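# Hold folded robot arm plate against bars over nuts

## Task

Take the folded robot arm off its stand and keep it gripped with its plate standing vertical and lying flat on the two bars to within 1 mm, with each corner hole lined up within 1 mm over a nut sitting behind it, ready for screws. The session must end with the part still held in that position. Letting the folded arm fall counts as failure; a brief slip in the grip is tolerated.

## Robot and tools

Robots. Four UR12e arms, named arm1 to arm4, work together. Each has six revolute joints and a two-finger gripper whose pads slide toward each other. Foot positions in the scene frame (metres): arm1 (-1.000, 0.000, 0.525), arm2 (0.880, -0.420, 0.544), arm3 (-0.521, -1.200, 0.791), arm4 (0.550, -1.200, 0.806). Foot orientations as quaternions wxyz: arm1 (0.712, -0.008, 0, 0.702), about 90 degrees turned; arm2 nearly identity; arm3 (0.707, -0.007, -0.001, -0.707), about -90 degrees; arm4 nearly identity. Each foot's own +x is the direction the arm unfolds at joint1_rad = 0. Reach is roughly 1.50 m from the joint 1 axis. Seen from above, the links sit offset to the arm's left of its pointing line (upper arm about 0.18 m, forearm 0.04 m, wrist 0.17 m).

Frame. One scene frame, metres, origin on the floor, +z up. The reported hand point lies midway between the pads, 20 mm back from the fingertips. Hand z axis runs along the fingers; pads open and close along hand x. Printed hand positions may be somewhat off, especially when the arm is stretched.

Tool move. Arguments are optional keys arm1, arm2, arm3, arm4 (one object per arm) plus cameras. Inside an arm's object:
- joints: a dictionary by joint name with absolute targets. joint1_rad -3.141 to 3.141 (base swivel, positive counter-clockwise from above); joint2_rad -3.141 to 0 (shoulder; -1.571 upper arm vertical, 0 level forward); joint3_rad 0 to 3.141 (elbow; 0 straight); joint4_rad, joint6_rad -6.283 to 6.283 (wrist pitch and wrist roll, roll positive clockwise seen from behind the hand); joint5_rad -3.141 to 0 (sideways wrist swing; -1.571 keeps fingers in the arm's swing plane). Angles in radians, done within 0.01. gripper_m is the absolute pad gap in metres, -0.006 to 0.12, done within 0.003; negative means squeezed shut.
- target: one list of seven numbers [x, y, z, qw, qx, qy, qz], an absolute hand pose in the scene frame (metres, unit quaternion), same layout as the printed hand line. The hand travels a straight line from its current hand_target to it. When target is used, joints may only contain gripper_m.
- speed: top linear speed for the target path in m/s, 0.002 to 0.5, default 0.25; rotation is capped at double that value in rad/s.
- min_time_s: 0.1 to 8 s, a lower bound on the duration of that arm's joint motions.
- contact_limits: {"gripper_m": N}, 50 to 400 N per pad, default 200; also sets the holding force until gripper_m is next commanded. Pads clamped on a part stay locked: a higher limit needs a new gripper_m value, a lower one needs opening first.
cameras: a list of names from arm1_cam_wrist to arm4_cam_wrist, cam_benches, cam_left, cam_plate, or "all"; [] for none. An empty move (no arm keys) reports full state plus all images.

All commanded motions in a call start together; target paths across arms finish together; hand paths are cut off after 10 s and a call never exceeds 15 s. Paths do not avoid obstacles or other arms; hands lag, drift and can overshoot speed near full extension. Joint commands can sweep the hand widely between postures. Arms omitted from a call may still be driving toward earlier targets.

Tool wait: seconds 0 to 10, optional cameras; sends nothing new and returns state.

Tool zoom_image: camera name and region [x0, y0, x1, y1] in pixels of that camera's most recent image, at most 504 by 504, origin top-left. Only cameras in the newest images can be zoomed. Image sizes: wrist cams 672x504, fixed cams 504x504. Calibration intrinsics and extrinsics are provided per camera; fixed cameras may have shifted slightly, wrist camera poses are recomputed from joint readings.

Tool finished_scene: scene (integer) closes the current scene irreversibly; its result reports success and gives the next task. Only call it once the part is held correctly and stable.

Reading results. The move line lists arms that received motion; "as last shown" means an arm was not commanded and its statuses read "not commanded". Per arm: joint positions, joint velocities ("within noise" means at rest), joint torques (raw drive output with offsets, not pure contact), hand and hand_target poses, wrist force and torque in hand axes (plus the peak since last shown), and statuses. Status words: done; off_target (resting short, maybe still pushing); time_out (target dropped, holds in place); not_followed / "joint command not followed" / "pose unreachable" (a safety check withheld motion; gripper commands still run). If any move or wait is refused or interrupted by a stop, the remaining move, wait and finished_scene calls in that reply are skipped.

Avoid. Robots pressing hard on each other ends the attempt; closing a gripper on another arm's fingers counts as that. The collision check can miss finger-to-finger contact and opening or closing fingers. A contact torque reaching a joint's limit (joints 1-2: 297 N m, joint 3: 135, joints 4-6: 48.6; held weight counts) or shoulder/elbow deviating over 7.5 degrees causes a torque fault; net external force near 150 N causes a force fault. Either freezes that arm 10 s and drops its remaining commands; after a force fault release the grip first if it pins the arm. Motors heat when holding loads, stretched, or pushing; MOTOR HOT appears at 70 C and brakes engage at 85 C for 30-60 s, after which resend targets marked limit_stop_at_motor_heat. Arms push on through contact, so do not drive into the table, stand or bars. Never drop the folded arm or let go of it while moving. Objects may occasionally be nudged by outside disturbances. The simulation keeps running between calls with the last command held.

Each tool is called after "Call:" as name([rows], argument=value, ...), one row to a line, values as JSON.

## Session

Call:
move(cameras=["all"])

Scene clock: 0.00 s.
Joint torques (N m): no reading
Motor temperatures (°C): arm1=[29 37 35 38 34 38] | arm2=[25 37 30 36 35 35] | arm3=[38 37 26 33 35 33] | arm4=[28 34 27 29 32 34]
Wrist force (N): no reading
Wrist torque (N m): no reading
Wrist force, peak (N): no reading
Joint velocities: within noise
arm1.joint_positions: joint1_rad=+0.000 joint2_rad=-1.570 joint3_rad=+1.570 joint4_rad=-1.570 joint5_rad=-1.571 joint6_rad=+0.000 gripper_m=+0.120
arm1.joint_status: not commanded
arm1.hand: x=-1.1695 y=+0.7000 z=+1.0242 quat_wxyz=(-0.005, -0.007, -1.000, +0.006) (m; scene frame)
arm1.hand_target: x=-1.1695 y=+0.7000 z=+1.0242 quat_wxyz=(-0.005, -0.007, -1.000, +0.006) (m; scene frame)
arm1.hand_status: not commanded
arm2.joint_positions: joint1_rad=+0.000 joint2_rad=-1.570 joint3_rad=+1.570 joint4_rad=-1.570 joint5_rad=-1.571 joint6_rad=+0.000 gripper_m=+0.120
arm2.joint_status: not commanded
arm2.hand: x=+1.5621 y=-0.2142 z=+1.0553 quat_wxyz=(+0.000, -0.690, -0.723, -0.001) (m; scene frame)
arm2.hand_target: x=+1.5621 y=-0.2142 z=+1.0553 quat_wxyz=(+0.000, -0.690, -0.723, -0.001) (m; scene frame)
arm2.hand_status: not commanded
arm3.joint_positions: joint1_rad=+0.000 joint2_rad=-1.570 joint3_rad=+1.570 joint4_rad=-1.570 joint5_rad=-1.571 joint6_rad=+0.000 gripper_m=+0.120
arm3.joint_status: not commanded
arm3.hand: x=-0.3431 y=-1.8860 z=+1.3069 quat_wxyz=(-0.005, -1.000, +0.000, +0.004) (m; scene frame)
arm3.hand_target: x=-0.3431 y=-1.8860 z=+1.3069 quat_wxyz=(-0.005, -1.000, +0.000, +0.004) (m; scene frame)
arm3.hand_status: not commanded
arm4.joint_positions: joint1_rad=+0.000 joint2_rad=-1.570 joint3_rad=+1.570 joint4_rad=-1.570 joint5_rad=-1.571 joint6_rad=+0.000 gripper_m=+0.120
arm4.joint_status: not commanded
arm4.hand: x=+1.2469 y=-1.0443 z=+1.3140 quat_wxyz=(+0.000, -0.717, -0.697, +0.002) (m; scene frame)
arm4.hand_target: x=+1.2469 y=-1.0443 z=+1.3140 quat_wxyz=(+0.000, -0.717, -0.697, +0.002) (m; scene frame)
arm4.hand_status: not commanded
pictures: arm1_cam_wrist, arm2_cam_wrist, arm3_cam_wrist, arm4_cam_wrist, cam_benches, cam_left, cam_plate

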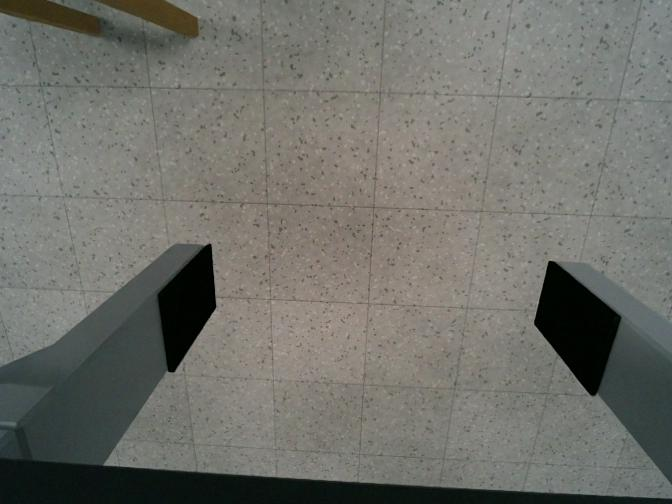

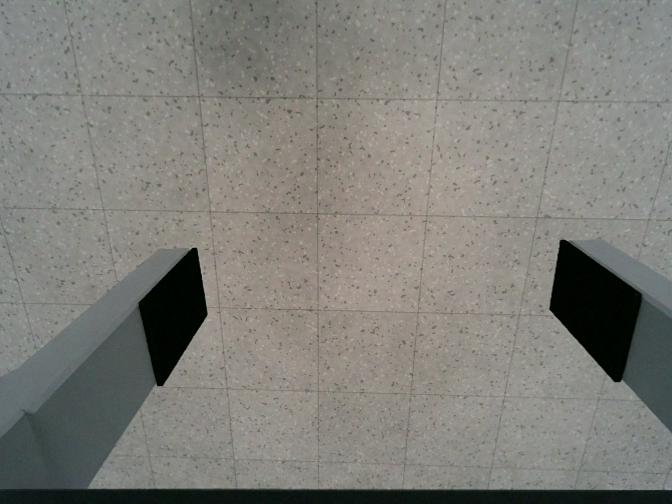

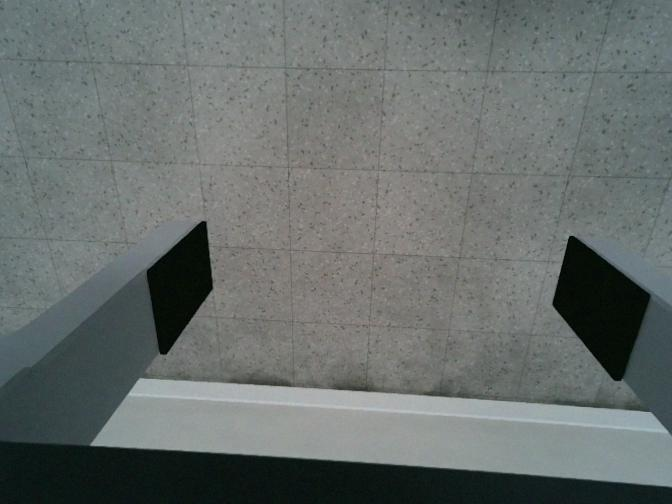

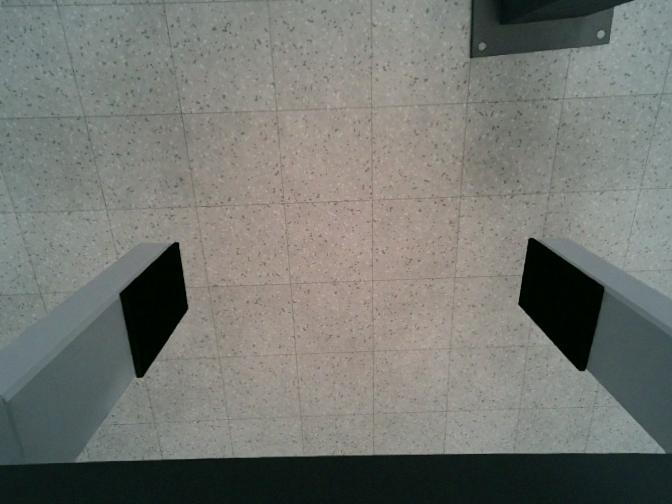

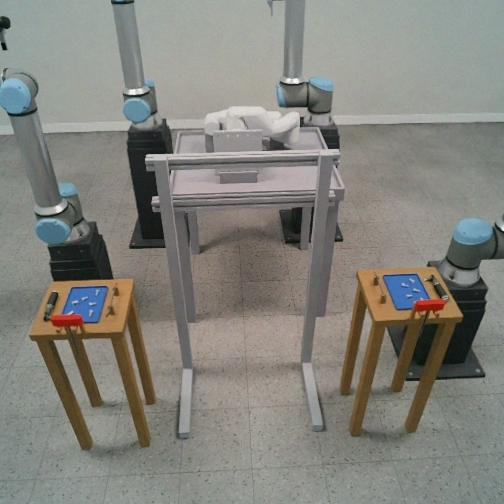

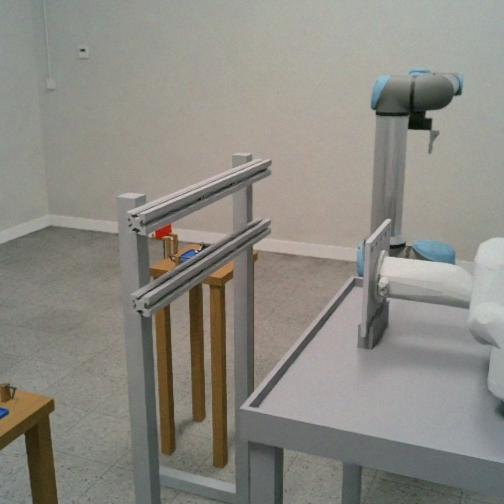

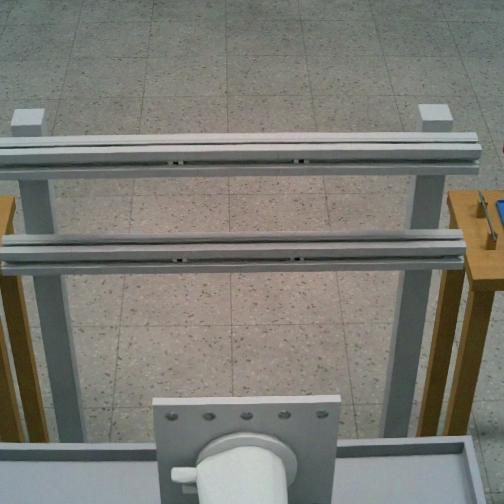

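Call:
zoom_image(camera="cam_plate", region=[100, 100, 400, 300])

Call:
zoom_image(camera="cam_plate", region=[130, 380, 360, 504])

Call:
zoom_image(camera="cam_benches", region=[140, 80, 360, 220])

Call:
zoom_image(camera="cam_left", region=[240, 180, 504, 444])

Call:
zoom_image(camera="cam_left", region=[110, 140, 290, 330])

Scaled by 1.680 from the camera's image (finer frame: 720x720).

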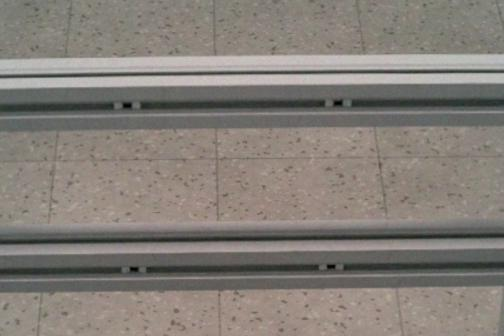

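Scaled by 2.191 from the camera's image (finer frame: 720x720).

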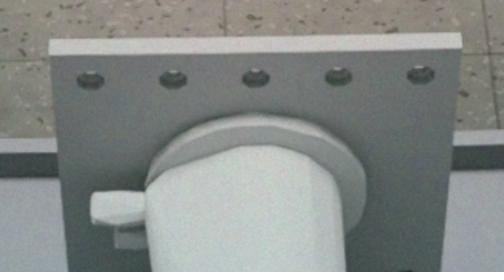

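Scaled by 2.291 from the camera's image (finer frame: 720x720).

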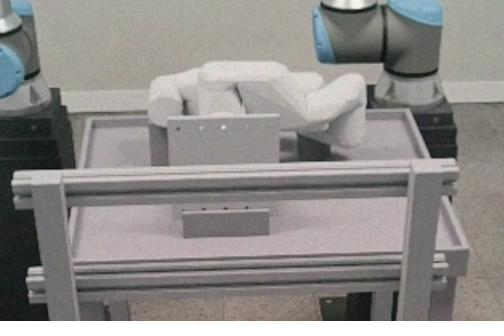

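Scaled by 1.909 from the camera's image (finer frame: 720x720).

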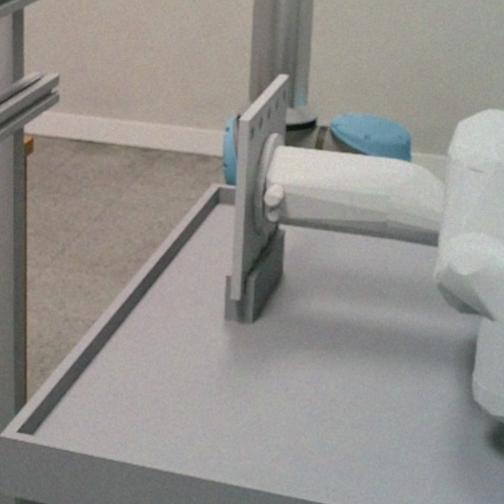

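Scaled by 2.653 from the camera's image (finer frame: 720x720).

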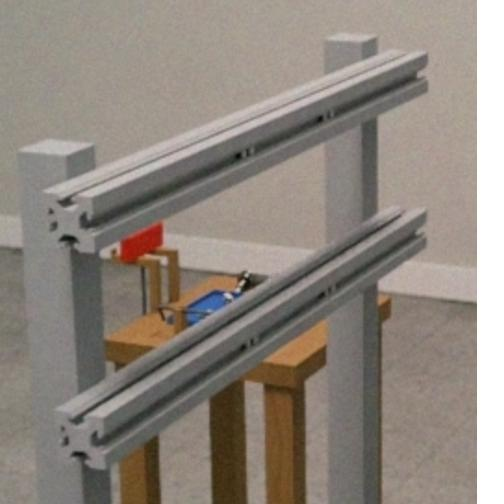

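Call:
move(arm4={"joints": {"joint1_rad": 2.15, "joint2_rad": -1.75, "joint3_rad": 1.55, "joint4_rad": -1.37}}, cameras=["arm4_cam_wrist", "cam_benches", "cam_left"])

Scene clock: 16.90 s.
Joint torques (N m): arm1=[1.28 -58.74 -50.42 -4.64 0.51 0.6] | arm2=[-3.16 -54.61 -49.48 -5.01 -0.66 -0.16] | arm3=[0.73 -45.86 -55.67 -5.34 0.04 0.21] | arm4=[-8.08 -27.21 -55.83 -5.73 0.14 -0.05]
Motor temperatures (°C): arm1=[29 37 35 38 34 38] | arm2=[25 37 30 36 35 35] | arm3=[38 37 26 33 35 33] | arm4=[28 34 27 29 32 34]
Wrist force (N): arm1=[0.1 0.0 0.4] | arm2=[-0.3 -0.1 0.0] | arm3=[-0.4 0.1 0.1] | arm4=[0.3 -0.1 -0.1]
Wrist torque (N m): arm1=[0.00 -0.02 0.00] | arm2=[-0.01 0.05 0.00] | arm3=[0.01 0.05 0.01] | arm4=[0.00 -0.03 0.02]
Wrist force, peak (N): arm1=[-0.7 0.0 0.7] | arm2=[-0.6 -0.2 -0.5] | arm3=[-0.8 -0.1 0.2] | arm4=[4.1 3.0 0.1]
move: arm4 done
Joint velocities: within noise
arm1, arm2, arm3: as last shown
arm4.joint_positions: joint1_rad=+2.150 joint2_rad=-1.750 joint3_rad=+1.550 joint4_rad=-1.370 joint5_rad=-1.571 joint6_rad=+0.000 gripper_m=+0.120
arm4.joint_status: all done
arm4.hand: x=+0.1038 y=-0.8035 z=+1.4190 quat_wxyz=(+0.001, +0.272, -0.962, +0.001)
arm4.hand_target: x=+0.1038 y=-0.8034 z=+1.4190 quat_wxyz=(+0.001, +0.272, -0.962, +0.001)
arm4.hand_status: not commanded
arm4_cam_wrist: T_world_to_cam=[[-0.85327, -0.52099, 0.02238, -0.35835], [-0.48058, 0.80229, 0.35407, 0.20375], [-0.20242, 0.29136, -0.93495, 1.71324]] pos_world=[0.13894, -0.84934, 1.53767]

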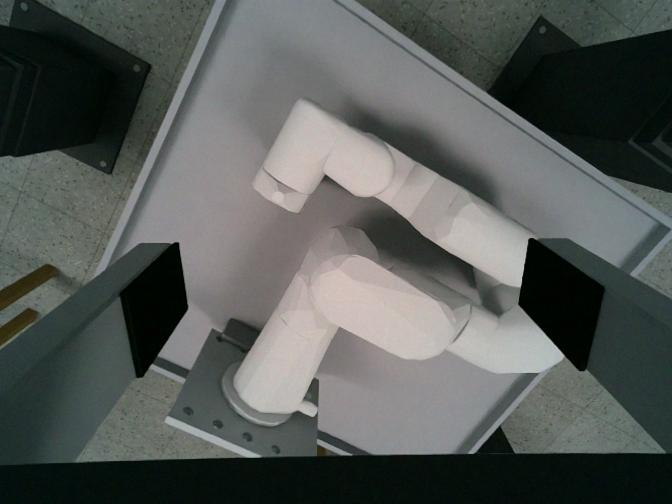

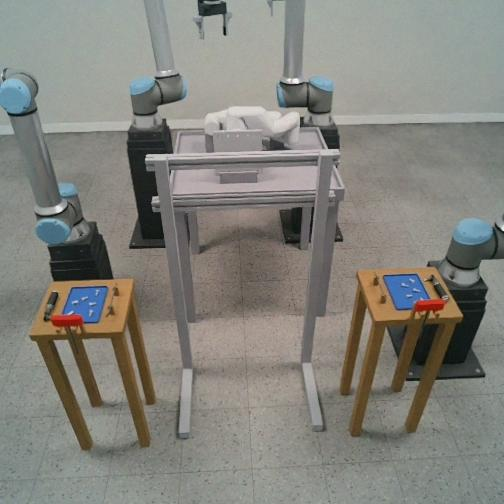

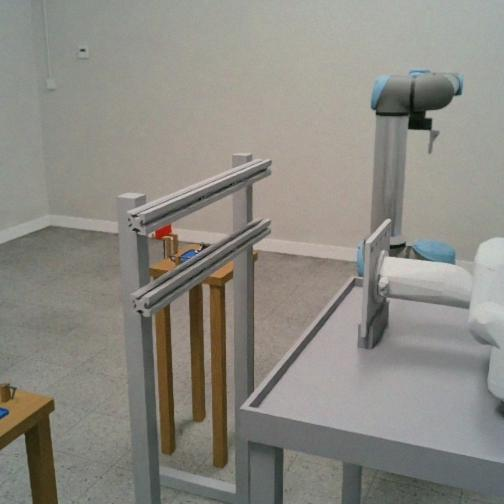

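Call:
zoom_image(camera="arm4_cam_wrist", region=[150, 80, 590, 470])

Call:
zoom_image(camera="cam_benches", region=[190, 90, 320, 190])

Call:
zoom_image(camera="cam_left", region=[350, 200, 504, 400])

Scaled by 1.145 from the camera's image (finer frame: 960x720).

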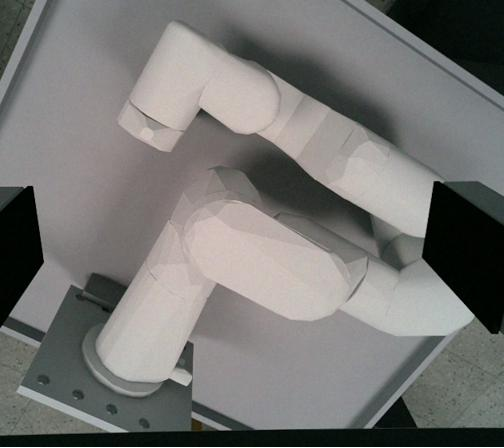

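Scaled by 3.877 from the camera's image (finer frame: 720x720).

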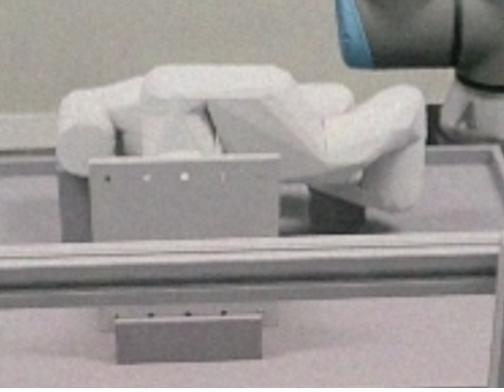

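Scaled by 2.520 from the camera's image (finer frame: 720x720).

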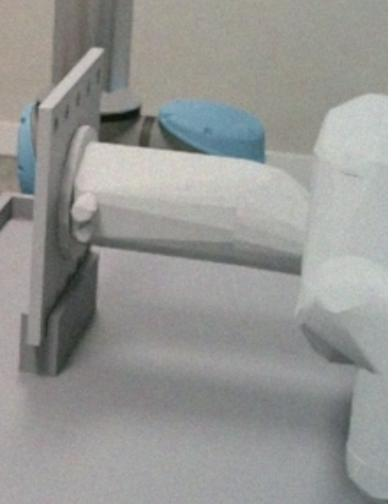

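Call:
move(arm4={"target": [-0.07, -0.70, 1.24, 0, 0.7071, -0.7071, 0], "speed": 0.3}, cameras=["arm4_cam_wrist", "cam_plate", "cam_left"])

Call:
zoom_image(camera="cam_plate", region=[100, 350, 400, 504])

Call:
zoom_image(camera="cam_left", region=[350, 200, 504, 400])

Scene clock: 30.03 s.
Joint torques (N m): arm1=[-0.57 -57.92 -49.22 -4.64 0.37 0.25] | arm2=[-3.96 -54.05 -49.83 -5.01 -0.58 0.01] | arm3=[-1.24 -47.5 -55.93 -5.49 0.27 0.28] | arm4=[-15.2 -64.3 -41.84 -1.72 1.75 -1.83]
Motor temperatures (°C): arm1=[29 37 35 38 34 38] | arm2=[25 37 30 36 35 35] | arm3=[38 37 26 33 35 33] | arm4=[28 34 27 29 32 34]
Wrist force (N): arm1=[-0.1 0.1 0.0] | arm2=[-0.2 -0.2 0.0] | arm3=[-0.5 0.2 0.3] | arm4=[0.2 0.0 0.0]
Wrist torque (N m): arm1=[0.02 0.03 0.00] | arm2=[-0.02 0.04 0.00] | arm3=[0.03 0.08 0.01] | arm4=[0.02 -0.02 -0.06]
Wrist force, peak (N): arm1=[-0.4 -0.2 0.9] | arm2=[-0.8 -0.3 -0.1] | arm3=[-0.7 -0.2 0.2] | arm4=[-1.2 1.6 2.2]
move: arm4 done
Joint velocities: within noise
arm1, arm2, arm3: as last shown
arm4.joint_positions: joint1_rad=+2.273 joint2_rad=-1.424 joint3_rad=+1.545 joint4_rad=-1.693 joint5_rad=-1.574 joint6_rad=-0.897 gripper_m=+0.120
arm4.joint_status: not commanded
arm4.hand: x=-0.0700 y=-0.7000 z=+1.2401 quat_wxyz=(+0.000, +0.707, -0.707, +0.000)
arm4.hand_target: x=-0.0700 y=-0.7000 z=+1.2400 quat_wxyz=(+0.000, +0.707, -0.707, +0.000)
arm4.hand_status: done (0.000 m and 0.0 deg from the pose sent, 0.270 m and 58.4 deg at the start)
pictures: arm4_cam_wrist, cam_left, cam_plate
arm4_cam_wrist: T_world_to_cam=[[-0.00266, -0.9998, 0.01985, -0.72128], [-0.93444, 0.00956, 0.356, -0.48852], [-0.35612, -0.0176, -0.93427, 1.25267]] pos_world=[-0.01231, -0.69442, 1.35857]

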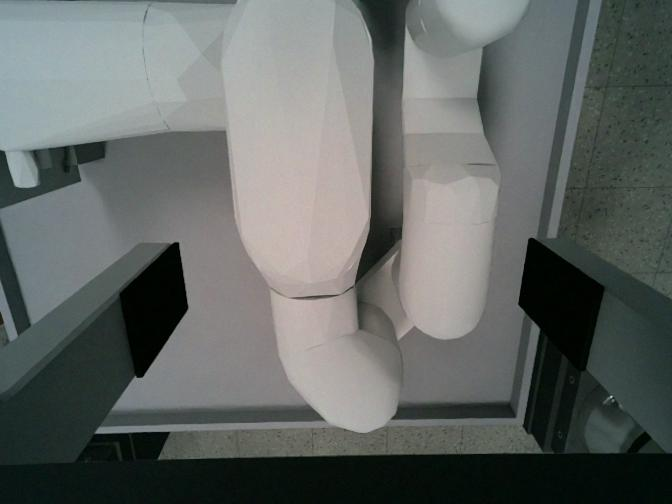

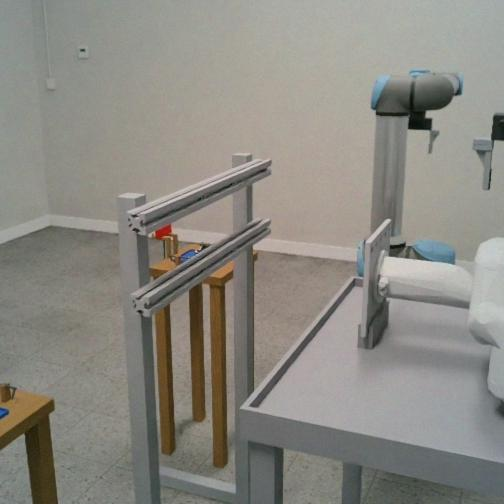

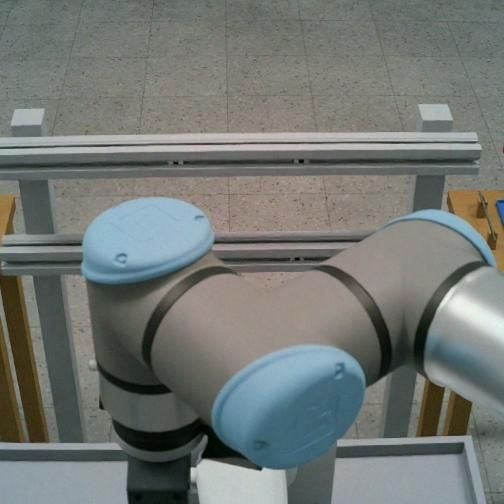

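Scaled by 1.680 from the camera's image (finer frame: 720x720).

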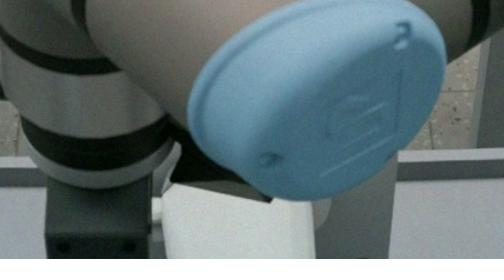

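Scaled by 2.520 from the camera's image (finer frame: 720x720).

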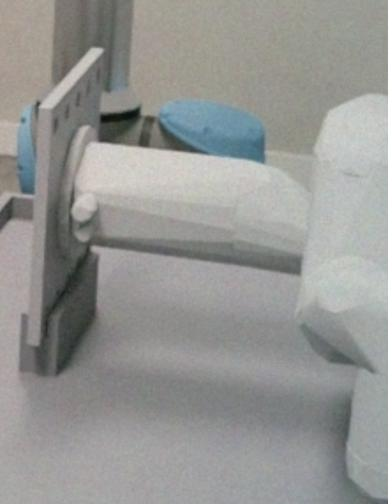

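Call:
move(arm4={"target": [-0.05, -0.676, 1.125, 0, 0.7071, -0.7071, 0], "speed": 0.2, "joints": {"gripper_m": 0.112}}, cameras=["arm4_cam_wrist", "cam_left", "cam_benches"])

Call:
zoom_image(camera="cam_benches", region=[190, 60, 320, 190])

Call:
zoom_image(camera="cam_left", region=[370, 150, 504, 330])

Scene clock: 36.77 s.
Joint torques (N m): arm1=[-0.51 -57.21 -50.2 -4.71 0.54 0.47] | arm2=[-2.83 -53.93 -49.9 -5.01 -0.51 0.03] | arm3=[-0.7 -47.11 -56.34 -5.46 0.13 0.17] | arm4=[18.56 -79.85 -41.59 -6.92 2.35 1.98]
Motor temperatures (°C): arm1=[29 37 35 38 34 38] | arm2=[25 37 30 36 35 35] | arm3=[38 37 26 33 35 33] | arm4=[28 34 27 29 32 34]
Wrist force (N): arm1=[0.1 -0.2 0.4] | arm2=[-0.6 -0.3 -0.2] | arm3=[-0.2 0.1 0.3] | arm4=[-0.2 -0.4 0.1]
Wrist torque (N m): arm1=[-0.05 -0.01 0.00] | arm2=[-0.06 0.09 0.00] | arm3=[0.01 0.03 0.00] | arm4=[-0.03 0.06 -0.01]
Wrist force, peak (N): arm1=[-0.1 -0.4 0.7] | arm2=[-0.2 -0.8 -0.2] | arm3=[-0.8 -0.1 -0.1] | arm4=[1.1 0.6 -5.0]
move: arm4 done
Joint velocities: within noise
arm1, arm2, arm3: as last shown
arm4.joint_positions: joint1_rad=+2.234 joint2_rad=-1.383 joint3_rad=+1.702 joint4_rad=-1.891 joint5_rad=-1.574 joint6_rad=-0.936 gripper_m=+0.112
arm4.joint_status: all done
arm4.hand: x=-0.0500 y=-0.6759 z=+1.1250 quat_wxyz=(+0.000, +0.707, -0.707, +0.000)
arm4.hand_target: x=-0.0500 y=-0.6760 z=+1.1250 quat_wxyz=(+0.000, +0.707, -0.707, +0.000)
arm4.hand_status: done (0.000 m and 0.0 deg from the pose sent, 0.119 m and 0.0 deg at the start)
pictures: arm4_cam_wrist, cam_benches, cam_left
arm4_cam_wrist: T_world_to_cam=[[-0.00273, -0.9998, 0.01998, -0.69501], [-0.93447, 0.00966, 0.35591, -0.42884], [-0.35603, -0.0177, -0.93431, 1.15279]] pos_world=[0.00779, -0.67032, 1.24357]

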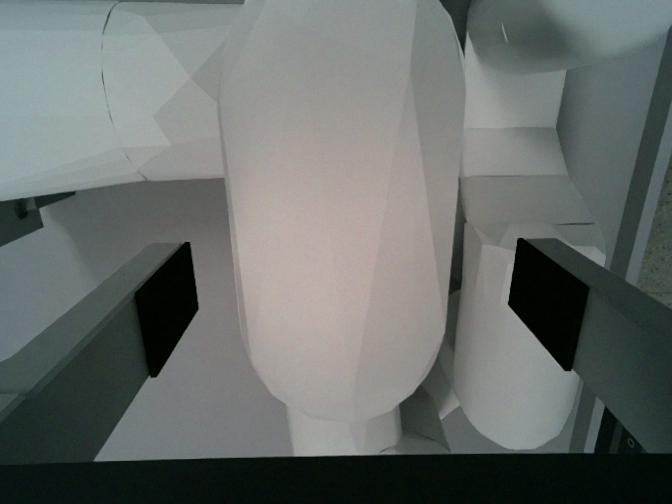

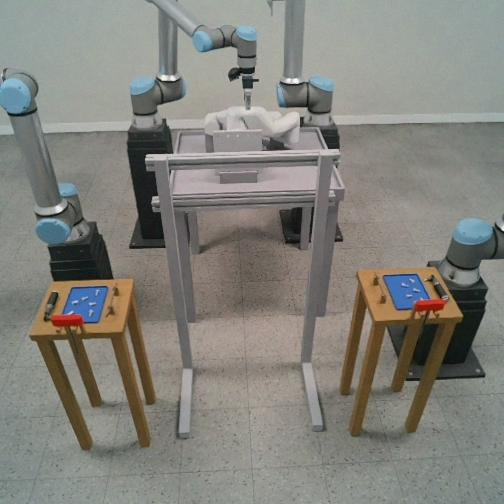

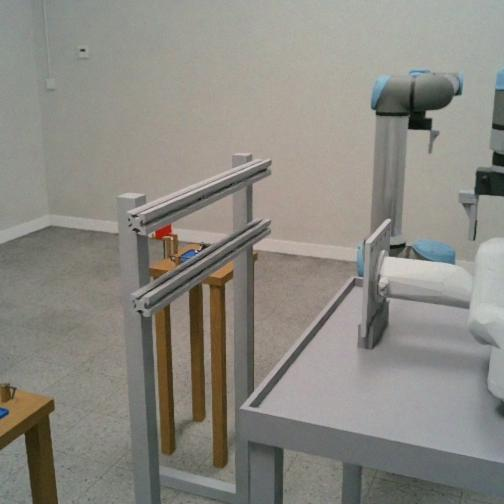

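Scaled by 3.877 from the camera's image (finer frame: 720x720).

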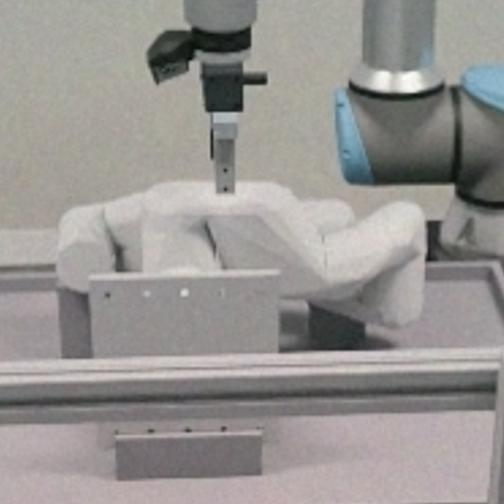

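Scaled by 2.800 from the camera's image (finer frame: 720x720).

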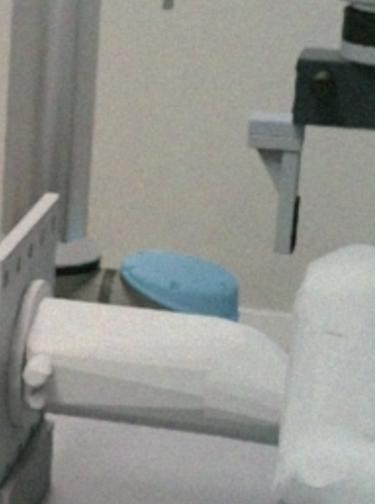

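Call:
move(arm4={"target": [-0.05, -0.6755, 1.06, 0, 0.7071, -0.7071, 0], "speed": 0.08}, cameras=["arm4_cam_wrist", "cam_left"])

Call:
zoom_image(camera="cam_left", region=[370, 150, 504, 330])

Scene clock: 40.73 s.
Joint torques (N m): arm1=[-0.65 -56.1 -49.86 -4.56 0.07 0.15] | arm2=[-3.48 -54.44 -50 -4.77 -0.8 0.15] | arm3=[-1.35 -47.81 -55.18 -5.22 0 -0.03] | arm4=[-17.19 -82.11 -53.23 -2.12 1.99 -1.63]
Motor temperatures (°C): arm1=[29 37 34 38 34 38] | arm2=[25 37 30 36 35 35] | arm3=[38 37 26 33 35 33] | arm4=[28 34 27 29 32 34]
Wrist force (N): arm1=[-0.1 0.2 0.5] | arm2=[0.0 -0.2 0.0] | arm3=[-0.5 0.1 0.1] | arm4=[0.0 0.2 0.0]
Wrist torque (N m): arm1=[0.02 0.01 0.00] | arm2=[-0.03 0.01 0.00] | arm3=[0.02 0.08 0.00] | arm4=[0.07 0.03 0.09]
Wrist force, peak (N): arm1=[-0.2 -0.1 0.8] | arm2=[-0.7 -0.4 0.1] | arm3=[-0.8 -0.2 0.1] | arm4=[0.4 -0.2 -3.1]
move: arm4 done
Joint velocities: within noise
arm1, arm2, arm3: as last shown
arm4.joint_positions: joint1_rad=+2.233 joint2_rad=-1.343 joint3_rad=+1.775 joint4_rad=-2.004 joint5_rad=-1.574 joint6_rad=-0.937 gripper_m=+0.112
arm4.joint_status: not commanded
arm4.hand: x=-0.0500 y=-0.6755 z=+1.0599 quat_wxyz=(+0.000, +0.707, -0.707, +0.000)
arm4.hand_target: x=-0.0500 y=-0.6755 z=+1.0600 quat_wxyz=(+0.000, +0.707, -0.707, +0.000)
arm4.hand_status: done (0.000 m and 0.0 deg from the pose sent, 0.065 m and 0.0 deg at the start)
arm4_cam_wrist: T_world_to_cam=[[-0.0026, -0.9998, 0.02004, -0.69338], [-0.93447, 0.00956, 0.35591, -0.40571], [-0.35603, -0.0178, -0.9343, 1.09181]] pos_world=[0.00779, -0.66992, 1.17837]

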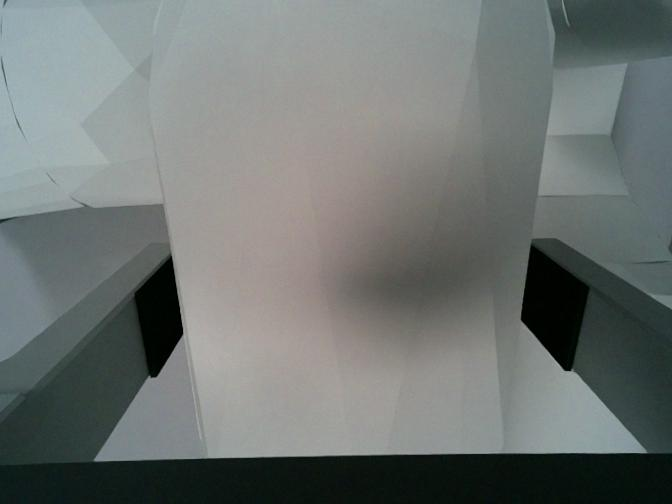

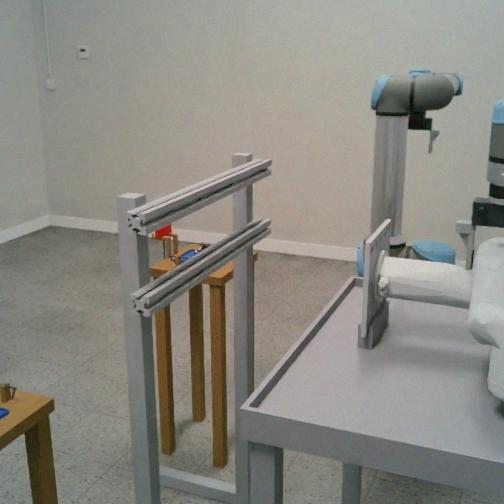

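Scaled by 2.800 from the camera's image (finer frame: 720x720).

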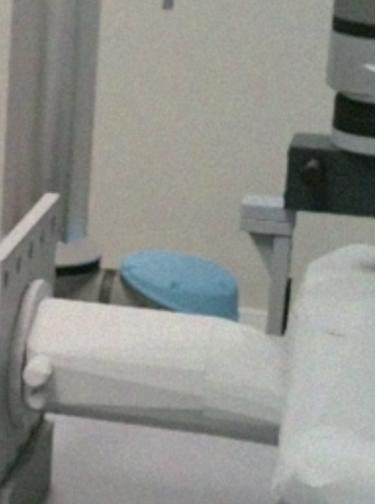

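Call:
move(arm4={"joints": {"gripper_m": 0.06}, "contact_limits": {"gripper_m": 400}}, cameras=["arm4_cam_wrist"])

Scene clock: 42.50 s.
Joint torques (N m): arm1=[-0.62 -57.53 -50.49 -5.15 0.35 0.45] | arm2=[-4.12 -54.67 -49.83 -5.24 -0.84 0.1] | arm3=[-2.02 -47.33 -55.79 -5.25 0.19 0.07] | arm4=[62.23 -89.78 -15.01 14.45 13.44 3.61]
Motor temperatures (°C): arm1=[29 37 34 38 34 38] | arm2=[25 37 30 36 35 35] | arm3=[38 37 26 33 35 33] | arm4=[28 34 27 29 32 34]
Wrist force (N): arm1=[0.2 -0.1 0.2] | arm2=[-0.2 -0.4 0.0] | arm3=[-0.2 -0.1 0.2] | arm4=[-77.4 9.1 20.2]
Wrist torque (N m): arm1=[-0.02 -0.04 0.00] | arm2=[-0.07 0.03 0.00] | arm3=[-0.01 0.03 0.00] | arm4=[0.15 -1.26 -1.61]
Wrist force, peak (N): arm1=[0.1 -0.1 0.8] | arm2=[-0.8 0.0 -0.2] | arm3=[-0.6 -0.1 0.7] | arm4=[-77.4 9.1 20.2]
move: arm4 off_target
Joint velocities: within noise
arm1, arm2, arm3: as last shown
arm4.joint_positions: joint1_rad=+2.233 joint2_rad=-1.343 joint3_rad=+1.775 joint4_rad=-2.004 joint5_rad=-1.574 joint6_rad=-0.937 gripper_m=+0.090
arm4.joint_status: gripper_m off_target (ended at +0.090, target +0.060)
arm4.contact_limits: gripper_m 400 N at each pad
arm4.hand: x=-0.0500 y=-0.6754 z=+1.0600 quat_wxyz=(+0.000, +0.707, -0.707, +0.000)
arm4.hand_target: x=-0.0500 y=-0.6755 z=+1.0600 quat_wxyz=(+0.000, +0.707, -0.707, +0.000)
arm4.hand_status: not commanded
arm4_cam_wrist: T_world_to_cam=[[-0.00266, -0.9998, 0.01985, -0.69306], [-0.93444, 0.00956, 0.356, -0.40585], [-0.35612, -0.0176, -0.93427, 1.092]] pos_world=[0.00779, -0.66982, 1.17847]

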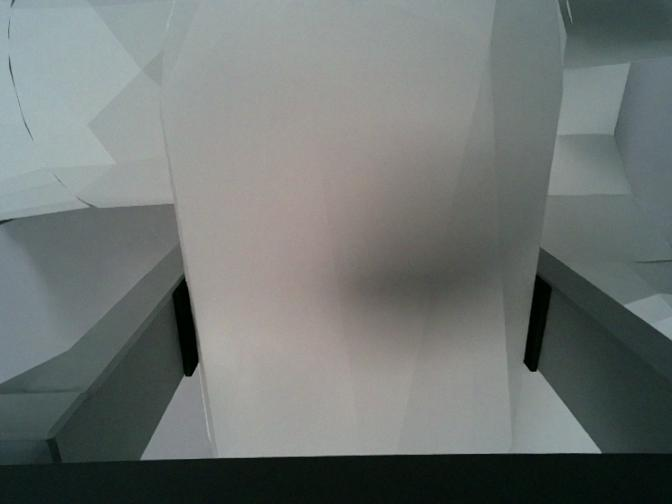

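Call:
move(arm4={"target": [-0.05, -0.6743, 1.0605, 0, 0.7071, -0.7071, 0], "speed": 0.02})

Scene clock: 44.57 s.
Joint torques (N m): arm1=[-1.25 -57.45 -50.35 -4.78 0.13 0.45] | arm2=[-3.76 -53.18 -49.53 -5.14 -0.9 -0.01] | arm3=[-0.2 -48.54 -55.87 -5.48 0.42 0.02] | arm4=[11.39 -84.45 -49.02 2.98 6.29 -1.23]
Motor temperatures (°C): arm1=[29 37 34 38 34 38] | arm2=[25 37 30 36 35 35] | arm3=[38 37 26 33 35 33] | arm4=[28 34 27 29 32 34]
Wrist force (N): arm1=[-0.2 -0.1 0.1] | arm2=[-0.4 -0.3 0.0] | arm3=[-0.1 0.3 0.2] | arm4=[-58.7 13.8 36.0]
Wrist torque (N m): arm1=[-0.01 0.04 0.00] | arm2=[-0.04 0.06 0.00] | arm3=[0.05 0.00 0.00] | arm4=[0.06 0.11 -0.54]
Wrist force, peak (N): arm1=[-0.2 0.2 0.8] | arm2=[-0.5 -0.4 -0.4] | arm3=[-0.6 0.0 0.7] | arm4=[-80.2 8.2 22.3]
move: arm4 done
Joint velocities: within noise
arm1, arm2, arm3: as last shown
arm4.joint_positions: joint1_rad=+2.232 joint2_rad=-1.342 joint3_rad=+1.773 joint4_rad=-2.003 joint5_rad=-1.573 joint6_rad=-0.938 gripper_m=+0.090
arm4.joint_status: not commanded
arm4.contact_limits: gripper_m 400 N at each pad
arm4.hand: x=-0.0500 y=-0.6744 z=+1.0605 quat_wxyz=(+0.000, +0.707, -0.707, +0.000)
arm4.hand_target: x=-0.0500 y=-0.6743 z=+1.0605 quat_wxyz=(+0.000, +0.707, -0.707, +0.000)
arm4.hand_status: done (0.000 m and 0.0 deg from the pose sent, 0.001 m and 0.0 deg at the start)
pictures: none

Call:
move(arm4={"target": [-0.05, -0.6725, 1.0625, 0, 0.7071, -0.7071, 0], "speed": 0.02})

Scene clock: 45.97 s.
Joint torques (N m): arm1=[0.68 -59.17 -50.1 -4.43 0.22 0.31] | arm2=[-3.47 -55.73 -49.43 -5.12 -0.59 0.25] | arm3=[-0.54 -48.66 -56.22 -5.26 -0.12 0.02] | arm4=[-14.53 -159.83 -96.99 -7.46 -1.11 -2.01]
Motor temperatures (°C): arm1=[29 37 34 38 34 38] | arm2=[25 37 30 36 35 35] | arm3=[38 37 26 33 35 33] | arm4=[28 34 27 29 32 34]
Wrist force (N): arm1=[0.1 -0.1 0.3] | arm2=[-0.3 -0.3 0.0] | arm3=[-0.3 0.0 -0.3] | arm4=[-29.0 29.9 110.1]
Wrist torque (N m): arm1=[-0.01 -0.01 0.00] | arm2=[-0.05 0.06 0.00] | arm3=[0.00 0.05 0.00] | arm4=[-0.03 -1.84 0.81]
Wrist force, peak (N): arm1=[0.3 0.8 0.0] | arm2=[-0.7 0.0 -0.1] | arm3=[-0.6 0.6 0.4] | arm4=[-29.0 29.8 110.2]
move: arm4 done
Joint velocities: within noise
arm1, arm2, arm3: as last shown
arm4.joint_positions: joint1_rad=+2.231 joint2_rad=-1.341 joint3_rad=+1.769 joint4_rad=-1.999 joint5_rad=-1.574 joint6_rad=-0.939 gripper_m=+0.090
arm4.joint_status: not commanded
arm4.contact_limits: gripper_m 400 N at each pad
arm4.hand: x=-0.0500 y=-0.6725 z=+1.0623 quat_wxyz=(+0.000, +0.707, -0.707, +0.000)
arm4.hand_target: x=-0.0500 y=-0.6725 z=+1.0625 quat_wxyz=(+0.000, +0.707, -0.707, +0.000)
arm4.hand_status: done (0.000 m and 0.0 deg from the pose sent, 0.003 m and 0.0 deg at the start)
pictures: none

Call:
move(arm4={"target": [-0.0515, -0.6718, 1.0655, 0, 0.7071, -0.7071, 0], "speed": 0.02}, cameras=["arm4_cam_wrist"])

Scene clock: 56.90 s.
Joint torques (N m): arm1=[-1.29 -57.27 -50.4 -4.86 0.29 0.32] | arm2=[-2.61 -54.15 -48.38 -5.13 -0.87 0.11] | arm3=[-2 -48.72 -54.35 -5.25 -0.3 -0.41] | arm4=[1.59 -66.95 -45.89 -4.7 0.25 0.03]
Motor temperatures (°C): arm1=[29 37 34 38 34 38] | arm2=[25 37 30 36 35 35] | arm3=[38 37 26 33 35 33] | arm4=[28 34 27 29 32 34]
Wrist force (N): arm1=[-0.1 0.3 0.3] | arm2=[-0.5 -0.3 0.0] | arm3=[-0.5 -0.5 -0.2] | arm4=[-29.2 -3.2 -6.8]
Wrist torque (N m): arm1=[0.04 0.01 0.00] | arm2=[-0.05 0.08 0.00] | arm3=[-0.08 0.09 0.01] | arm4=[0.10 8.61 -1.94]
Wrist force, peak (N): arm1=[-0.2 -0.2 1.0] | arm2=[-0.9 -0.4 -0.3] | arm3=[-0.8 0.1 0.3] | arm4=[-21.5 19.0 128.8]
move: arm4 limit_stop_at_tool_force
FORCE FAULT: contact force on arm4 reached its limit. The contact can be on any part of arm4, not only on its tool. During the stop arm4's controller moved it back a little. arm4 stopped for 10 seconds, dropped its targets and accepts commands again: back off and push less far. The stop added 9.2 s to the call and to motion_time.
Joint velocities: within noise
arm1.joint_positions: joint1_rad=+0.000 joint2_rad=-1.570 joint3_rad=+1.570 joint4_rad=-1.570 joint5_rad=-1.571 joint6_rad=+0.000 gripper_m=+0.120
arm1.joint_status: not commanded
arm1.hand: x=-1.1695 y=+0.7000 z=+1.0242 quat_wxyz=(-0.005, -0.007, -1.000, +0.006)
arm1.hand_target: x=-1.1695 y=+0.7000 z=+1.0242 quat_wxyz=(-0.005, -0.007, -1.000, +0.006)
arm1.hand_status: not commanded
arm2.joint_positions: joint1_rad=+0.000 joint2_rad=-1.570 joint3_rad=+1.570 joint4_rad=-1.570 joint5_rad=-1.571 joint6_rad=+0.000 gripper_m=+0.120
arm2.joint_status: not commanded
arm2.hand: x=+1.5621 y=-0.2142 z=+1.0553 quat_wxyz=(+0.000, -0.690, -0.723, -0.001)
arm2.hand_target: x=+1.5621 y=-0.2142 z=+1.0553 quat_wxyz=(+0.000, -0.690, -0.723, -0.001)
arm2.hand_status: not commanded
arm3.joint_positions: joint1_rad=+0.000 joint2_rad=-1.570 joint3_rad=+1.570 joint4_rad=-1.570 joint5_rad=-1.571 joint6_rad=+0.000 gripper_m=+0.120
arm3.joint_status: not commanded
arm3.hand: x=-0.3431 y=-1.8860 z=+1.3069 quat_wxyz=(-0.005, -1.000, +0.000, +0.004)
arm3.hand_target: x=-0.3431 y=-1.8860 z=+1.3069 quat_wxyz=(-0.005, -1.000, +0.000, +0.004)
arm3.hand_status: not commanded
arm4.joint_positions: joint1_rad=+2.232 joint2_rad=-1.342 joint3_rad=+1.775 joint4_rad=-2.007 joint5_rad=-1.574 joint6_rad=-0.938 gripper_m=+0.090
arm4.joint_status: not commanded
arm4.contact_limits: gripper_m 400 N at each pad
arm4.hand: x=-0.0499 y=-0.6737 z=+1.0599 quat_wxyz=(+0.000, +0.707, -0.707, -0.001)
arm4.hand_target: x=-0.0499 y=-0.6737 z=+1.0599 quat_wxyz=(+0.000, +0.707, -0.707, -0.001)
arm4.hand_status: limit_stop_at_tool_force (0.006 m and 0.2 deg from the pose sent, 0.004 m and 0.0 deg at the start)
arm4_cam_wrist: T_world_to_cam=[[-0.00339, -0.99984, 0.01757, -0.68899], [-0.93409, 0.00944, 0.35691, -0.4068], [-0.35702, -0.0152, -0.93397, 1.09326]] pos_world=[0.00799, -0.66842, 1.17837]

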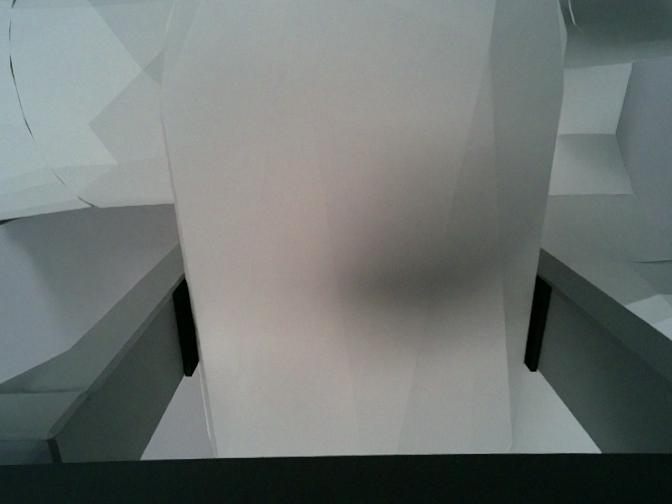

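Call:
move(arm2={"joints": {"joint1_rad": 2.9, "joint2_rad": -2.0, "joint3_rad": 1.6, "joint4_rad": -1.171, "joint6_rad": -1.65, "gripper_m": 0.12}}, cameras=["arm2_cam_wrist", "cam_plate", "cam_benches"])

Scene clock: 80.40 s.
Joint torques (N m): arm1=[1.16 -58.57 -50.66 -4.54 0.29 0.57] | arm2=[-6.3 2.71 -41.2 -7.34 -0.86 3.09] | arm3=[-2.5 -46.93 -55.03 -5.47 0.03 -0.18] | arm4=[2.3 -68.22 -45.33 -4.7 0.05 3.24]
Motor temperatures (°C): arm1=[29 36 34 38 34 38] | arm2=[25 37 30 36 35 35] | arm3=[38 37 26 33 35 33] | arm4=[28 34 27 29 32 34]
Wrist force (N): arm1=[0.1 0.0 0.3] | arm2=[-0.3 0.2 0.3] | arm3=[-0.4 0.0 0.4] | arm4=[-29.3 -3.2 -6.7]
Wrist torque (N m): arm1=[0.00 -0.02 0.01] | arm2=[0.07 0.01 -0.02] | arm3=[0.00 0.07 0.00] | arm4=[0.10 8.60 -2.00]
Wrist force, peak (N): arm1=[0.4 -0.1 0.7] | arm2=[-2.2 5.5 -0.1] | arm3=[-0.8 0.3 0.4] | arm4=[-30.1 -3.4 -6.8]
move: arm2 done
Joint velocities: within noise
arm1, arm3, arm4: as last shown
arm2.joint_positions: joint1_rad=+2.900 joint2_rad=-2.000 joint3_rad=+1.600 joint4_rad=-1.171 joint5_rad=-1.571 joint6_rad=-1.650 gripper_m=+0.120
arm2.joint_status: all done
arm2.hand: x=+0.4614 y=-0.5154 z=+1.2199 quat_wxyz=(-0.001, +0.998, -0.058, +0.001)
arm2.hand_target: x=+0.4613 y=-0.5154 z=+1.2199 quat_wxyz=(-0.001, +0.998, -0.058, +0.001)
arm2.hand_status: not commanded
arm4.contact_limits: gripper_m 400 N at each pad
pictures: arm2_cam_wrist, cam_benches, cam_plate
arm2_cam_wrist: T_world_to_cam=[[0.98805, -0.15048, -0.03348, -0.47898], [-0.12946, -0.92784, 0.34979, -0.82887], [-0.0837, -0.34127, -0.93623, 1.13415]] pos_world=[0.46088, -0.45408, 1.33572]

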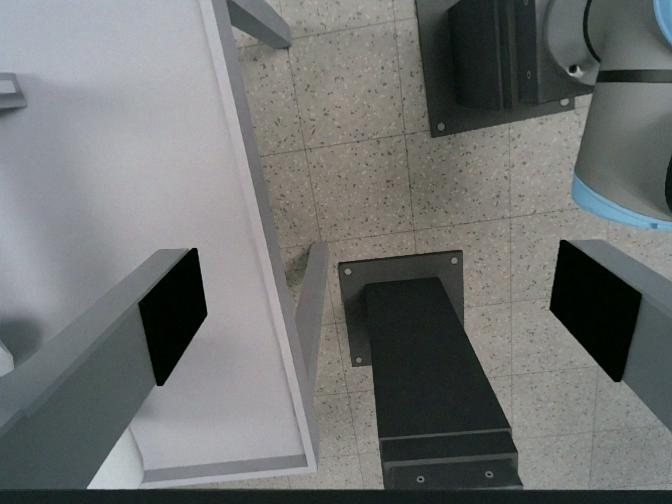

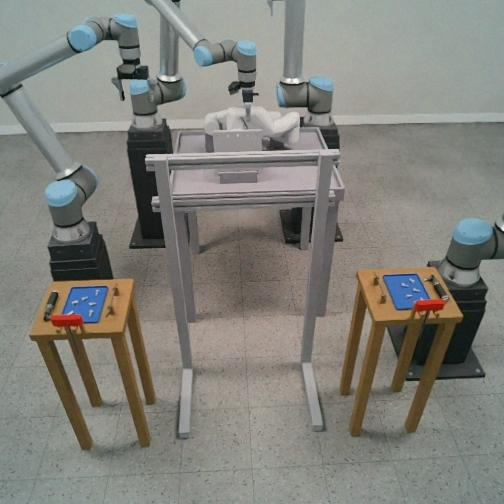

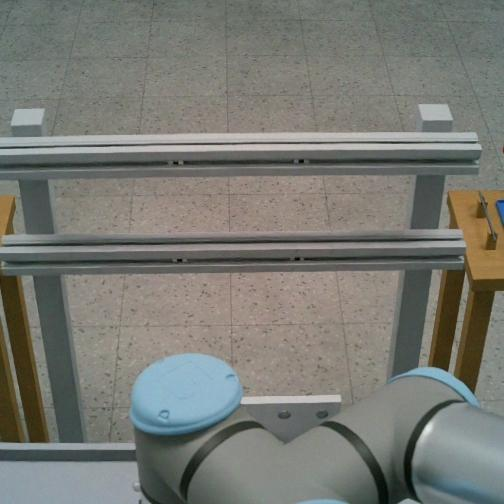

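Call:
move(arm2={"target": [0.0, -0.485, 1.17, 0, 1, 0, 0], "speed": 0.25}, cameras=["arm2_cam_wrist", "cam_left", "cam_benches"])

Call:
zoom_image(camera="cam_left", region=[350, 100, 504, 330])

Call:
zoom_image(camera="cam_benches", region=[190, 30, 320, 190])

Scene clock: 83.67 s.
Joint torques (N m): arm1=[2.97 -54.6 -50.29 -4.28 0.33 0.69] | arm2=[-12.92 -68.76 -54.74 -9.13 -1.85 2.81] | arm3=[-0.27 -45.39 -56.61 -5.39 -0.07 -0.03] | arm4=[4.15 -65.19 -45.27 -4.84 0.66 3.22]
Motor temperatures (°C): arm1=[29 36 34 38 34 38] | arm2=[25 37 30 36 35 35] | arm3=[38 36 26 33 35 33] | arm4=[28 34 27 29 32 34]
Wrist force (N): arm1=[0.1 0.4 0.3] | arm2=[-0.4 0.0 -0.3] | arm3=[-0.1 0.5 -0.1] | arm4=[-29.7 -3.2 -6.4]
Wrist torque (N m): arm1=[0.06 -0.01 0.00] | arm2=[0.00 0.00 0.02] | arm3=[0.09 0.02 0.01] | arm4=[0.10 8.53 -2.01]
Wrist force, peak (N): arm1=[0.5 0.3 0.8] | arm2=[-5.1 -0.1 0.6] | arm3=[-0.7 0.1 0.5] | arm4=[-30.2 -2.9 -6.6]
move: arm2 done
Joint velocities: within noise
arm1, arm3, arm4: as last shown
arm2.joint_positions: joint1_rad=+2.969 joint2_rad=-1.253 joint3_rad=+0.990 joint4_rad=-1.310 joint5_rad=-1.570 joint6_rad=-1.697 gripper_m=+0.120
arm2.joint_status: not commanded
arm2.hand: x=+0.0001 y=-0.4851 z=+1.1701 quat_wxyz=(+0.000, +1.000, +0.000, +0.000)
arm2.hand_target: x=+0.0000 y=-0.4850 z=+1.1700 quat_wxyz=(+0.000, +1.000, +0.000, +0.000)
arm2.hand_status: done (0.000 m and 0.0 deg from the pose sent, 0.465 m and 6.6 deg at the start)
arm4.contact_limits: gripper_m 400 N at each pad
pictures: arm2_cam_wrist, cam_benches, cam_left
arm2_cam_wrist: T_world_to_cam=[[0.99875, -0.03529, -0.03532, 0.03776], [-0.02067, -0.93615, 0.351, -0.8485], [-0.04546, -0.34983, -0.93571, 1.05446]] pos_world=[-0.00732, -0.42411, 1.28582]

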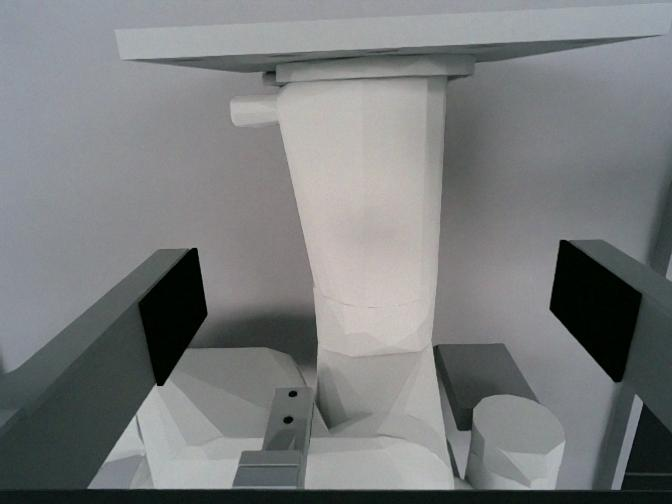

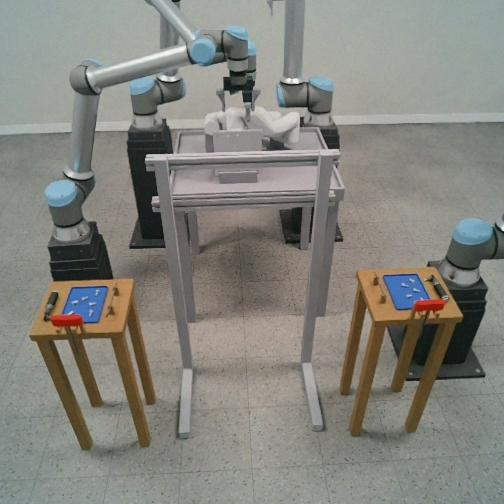

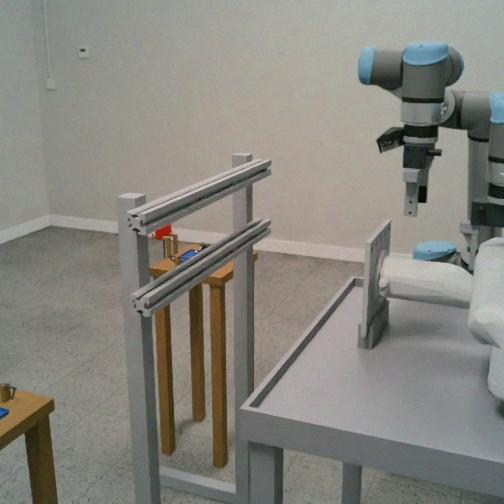

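Scaled by 2.191 from the camera's image (finer frame: 720x720).

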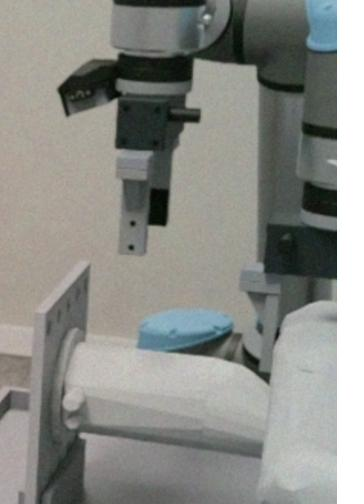

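Scaled by 3.150 from the camera's image (finer frame: 720x720).

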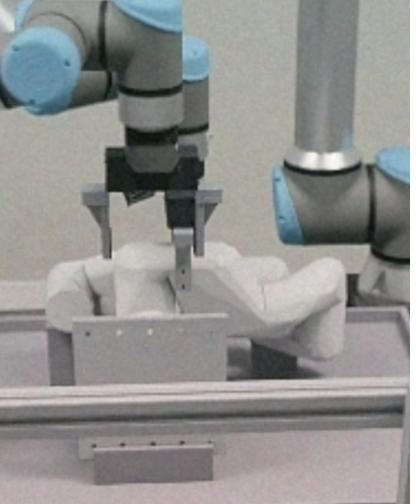

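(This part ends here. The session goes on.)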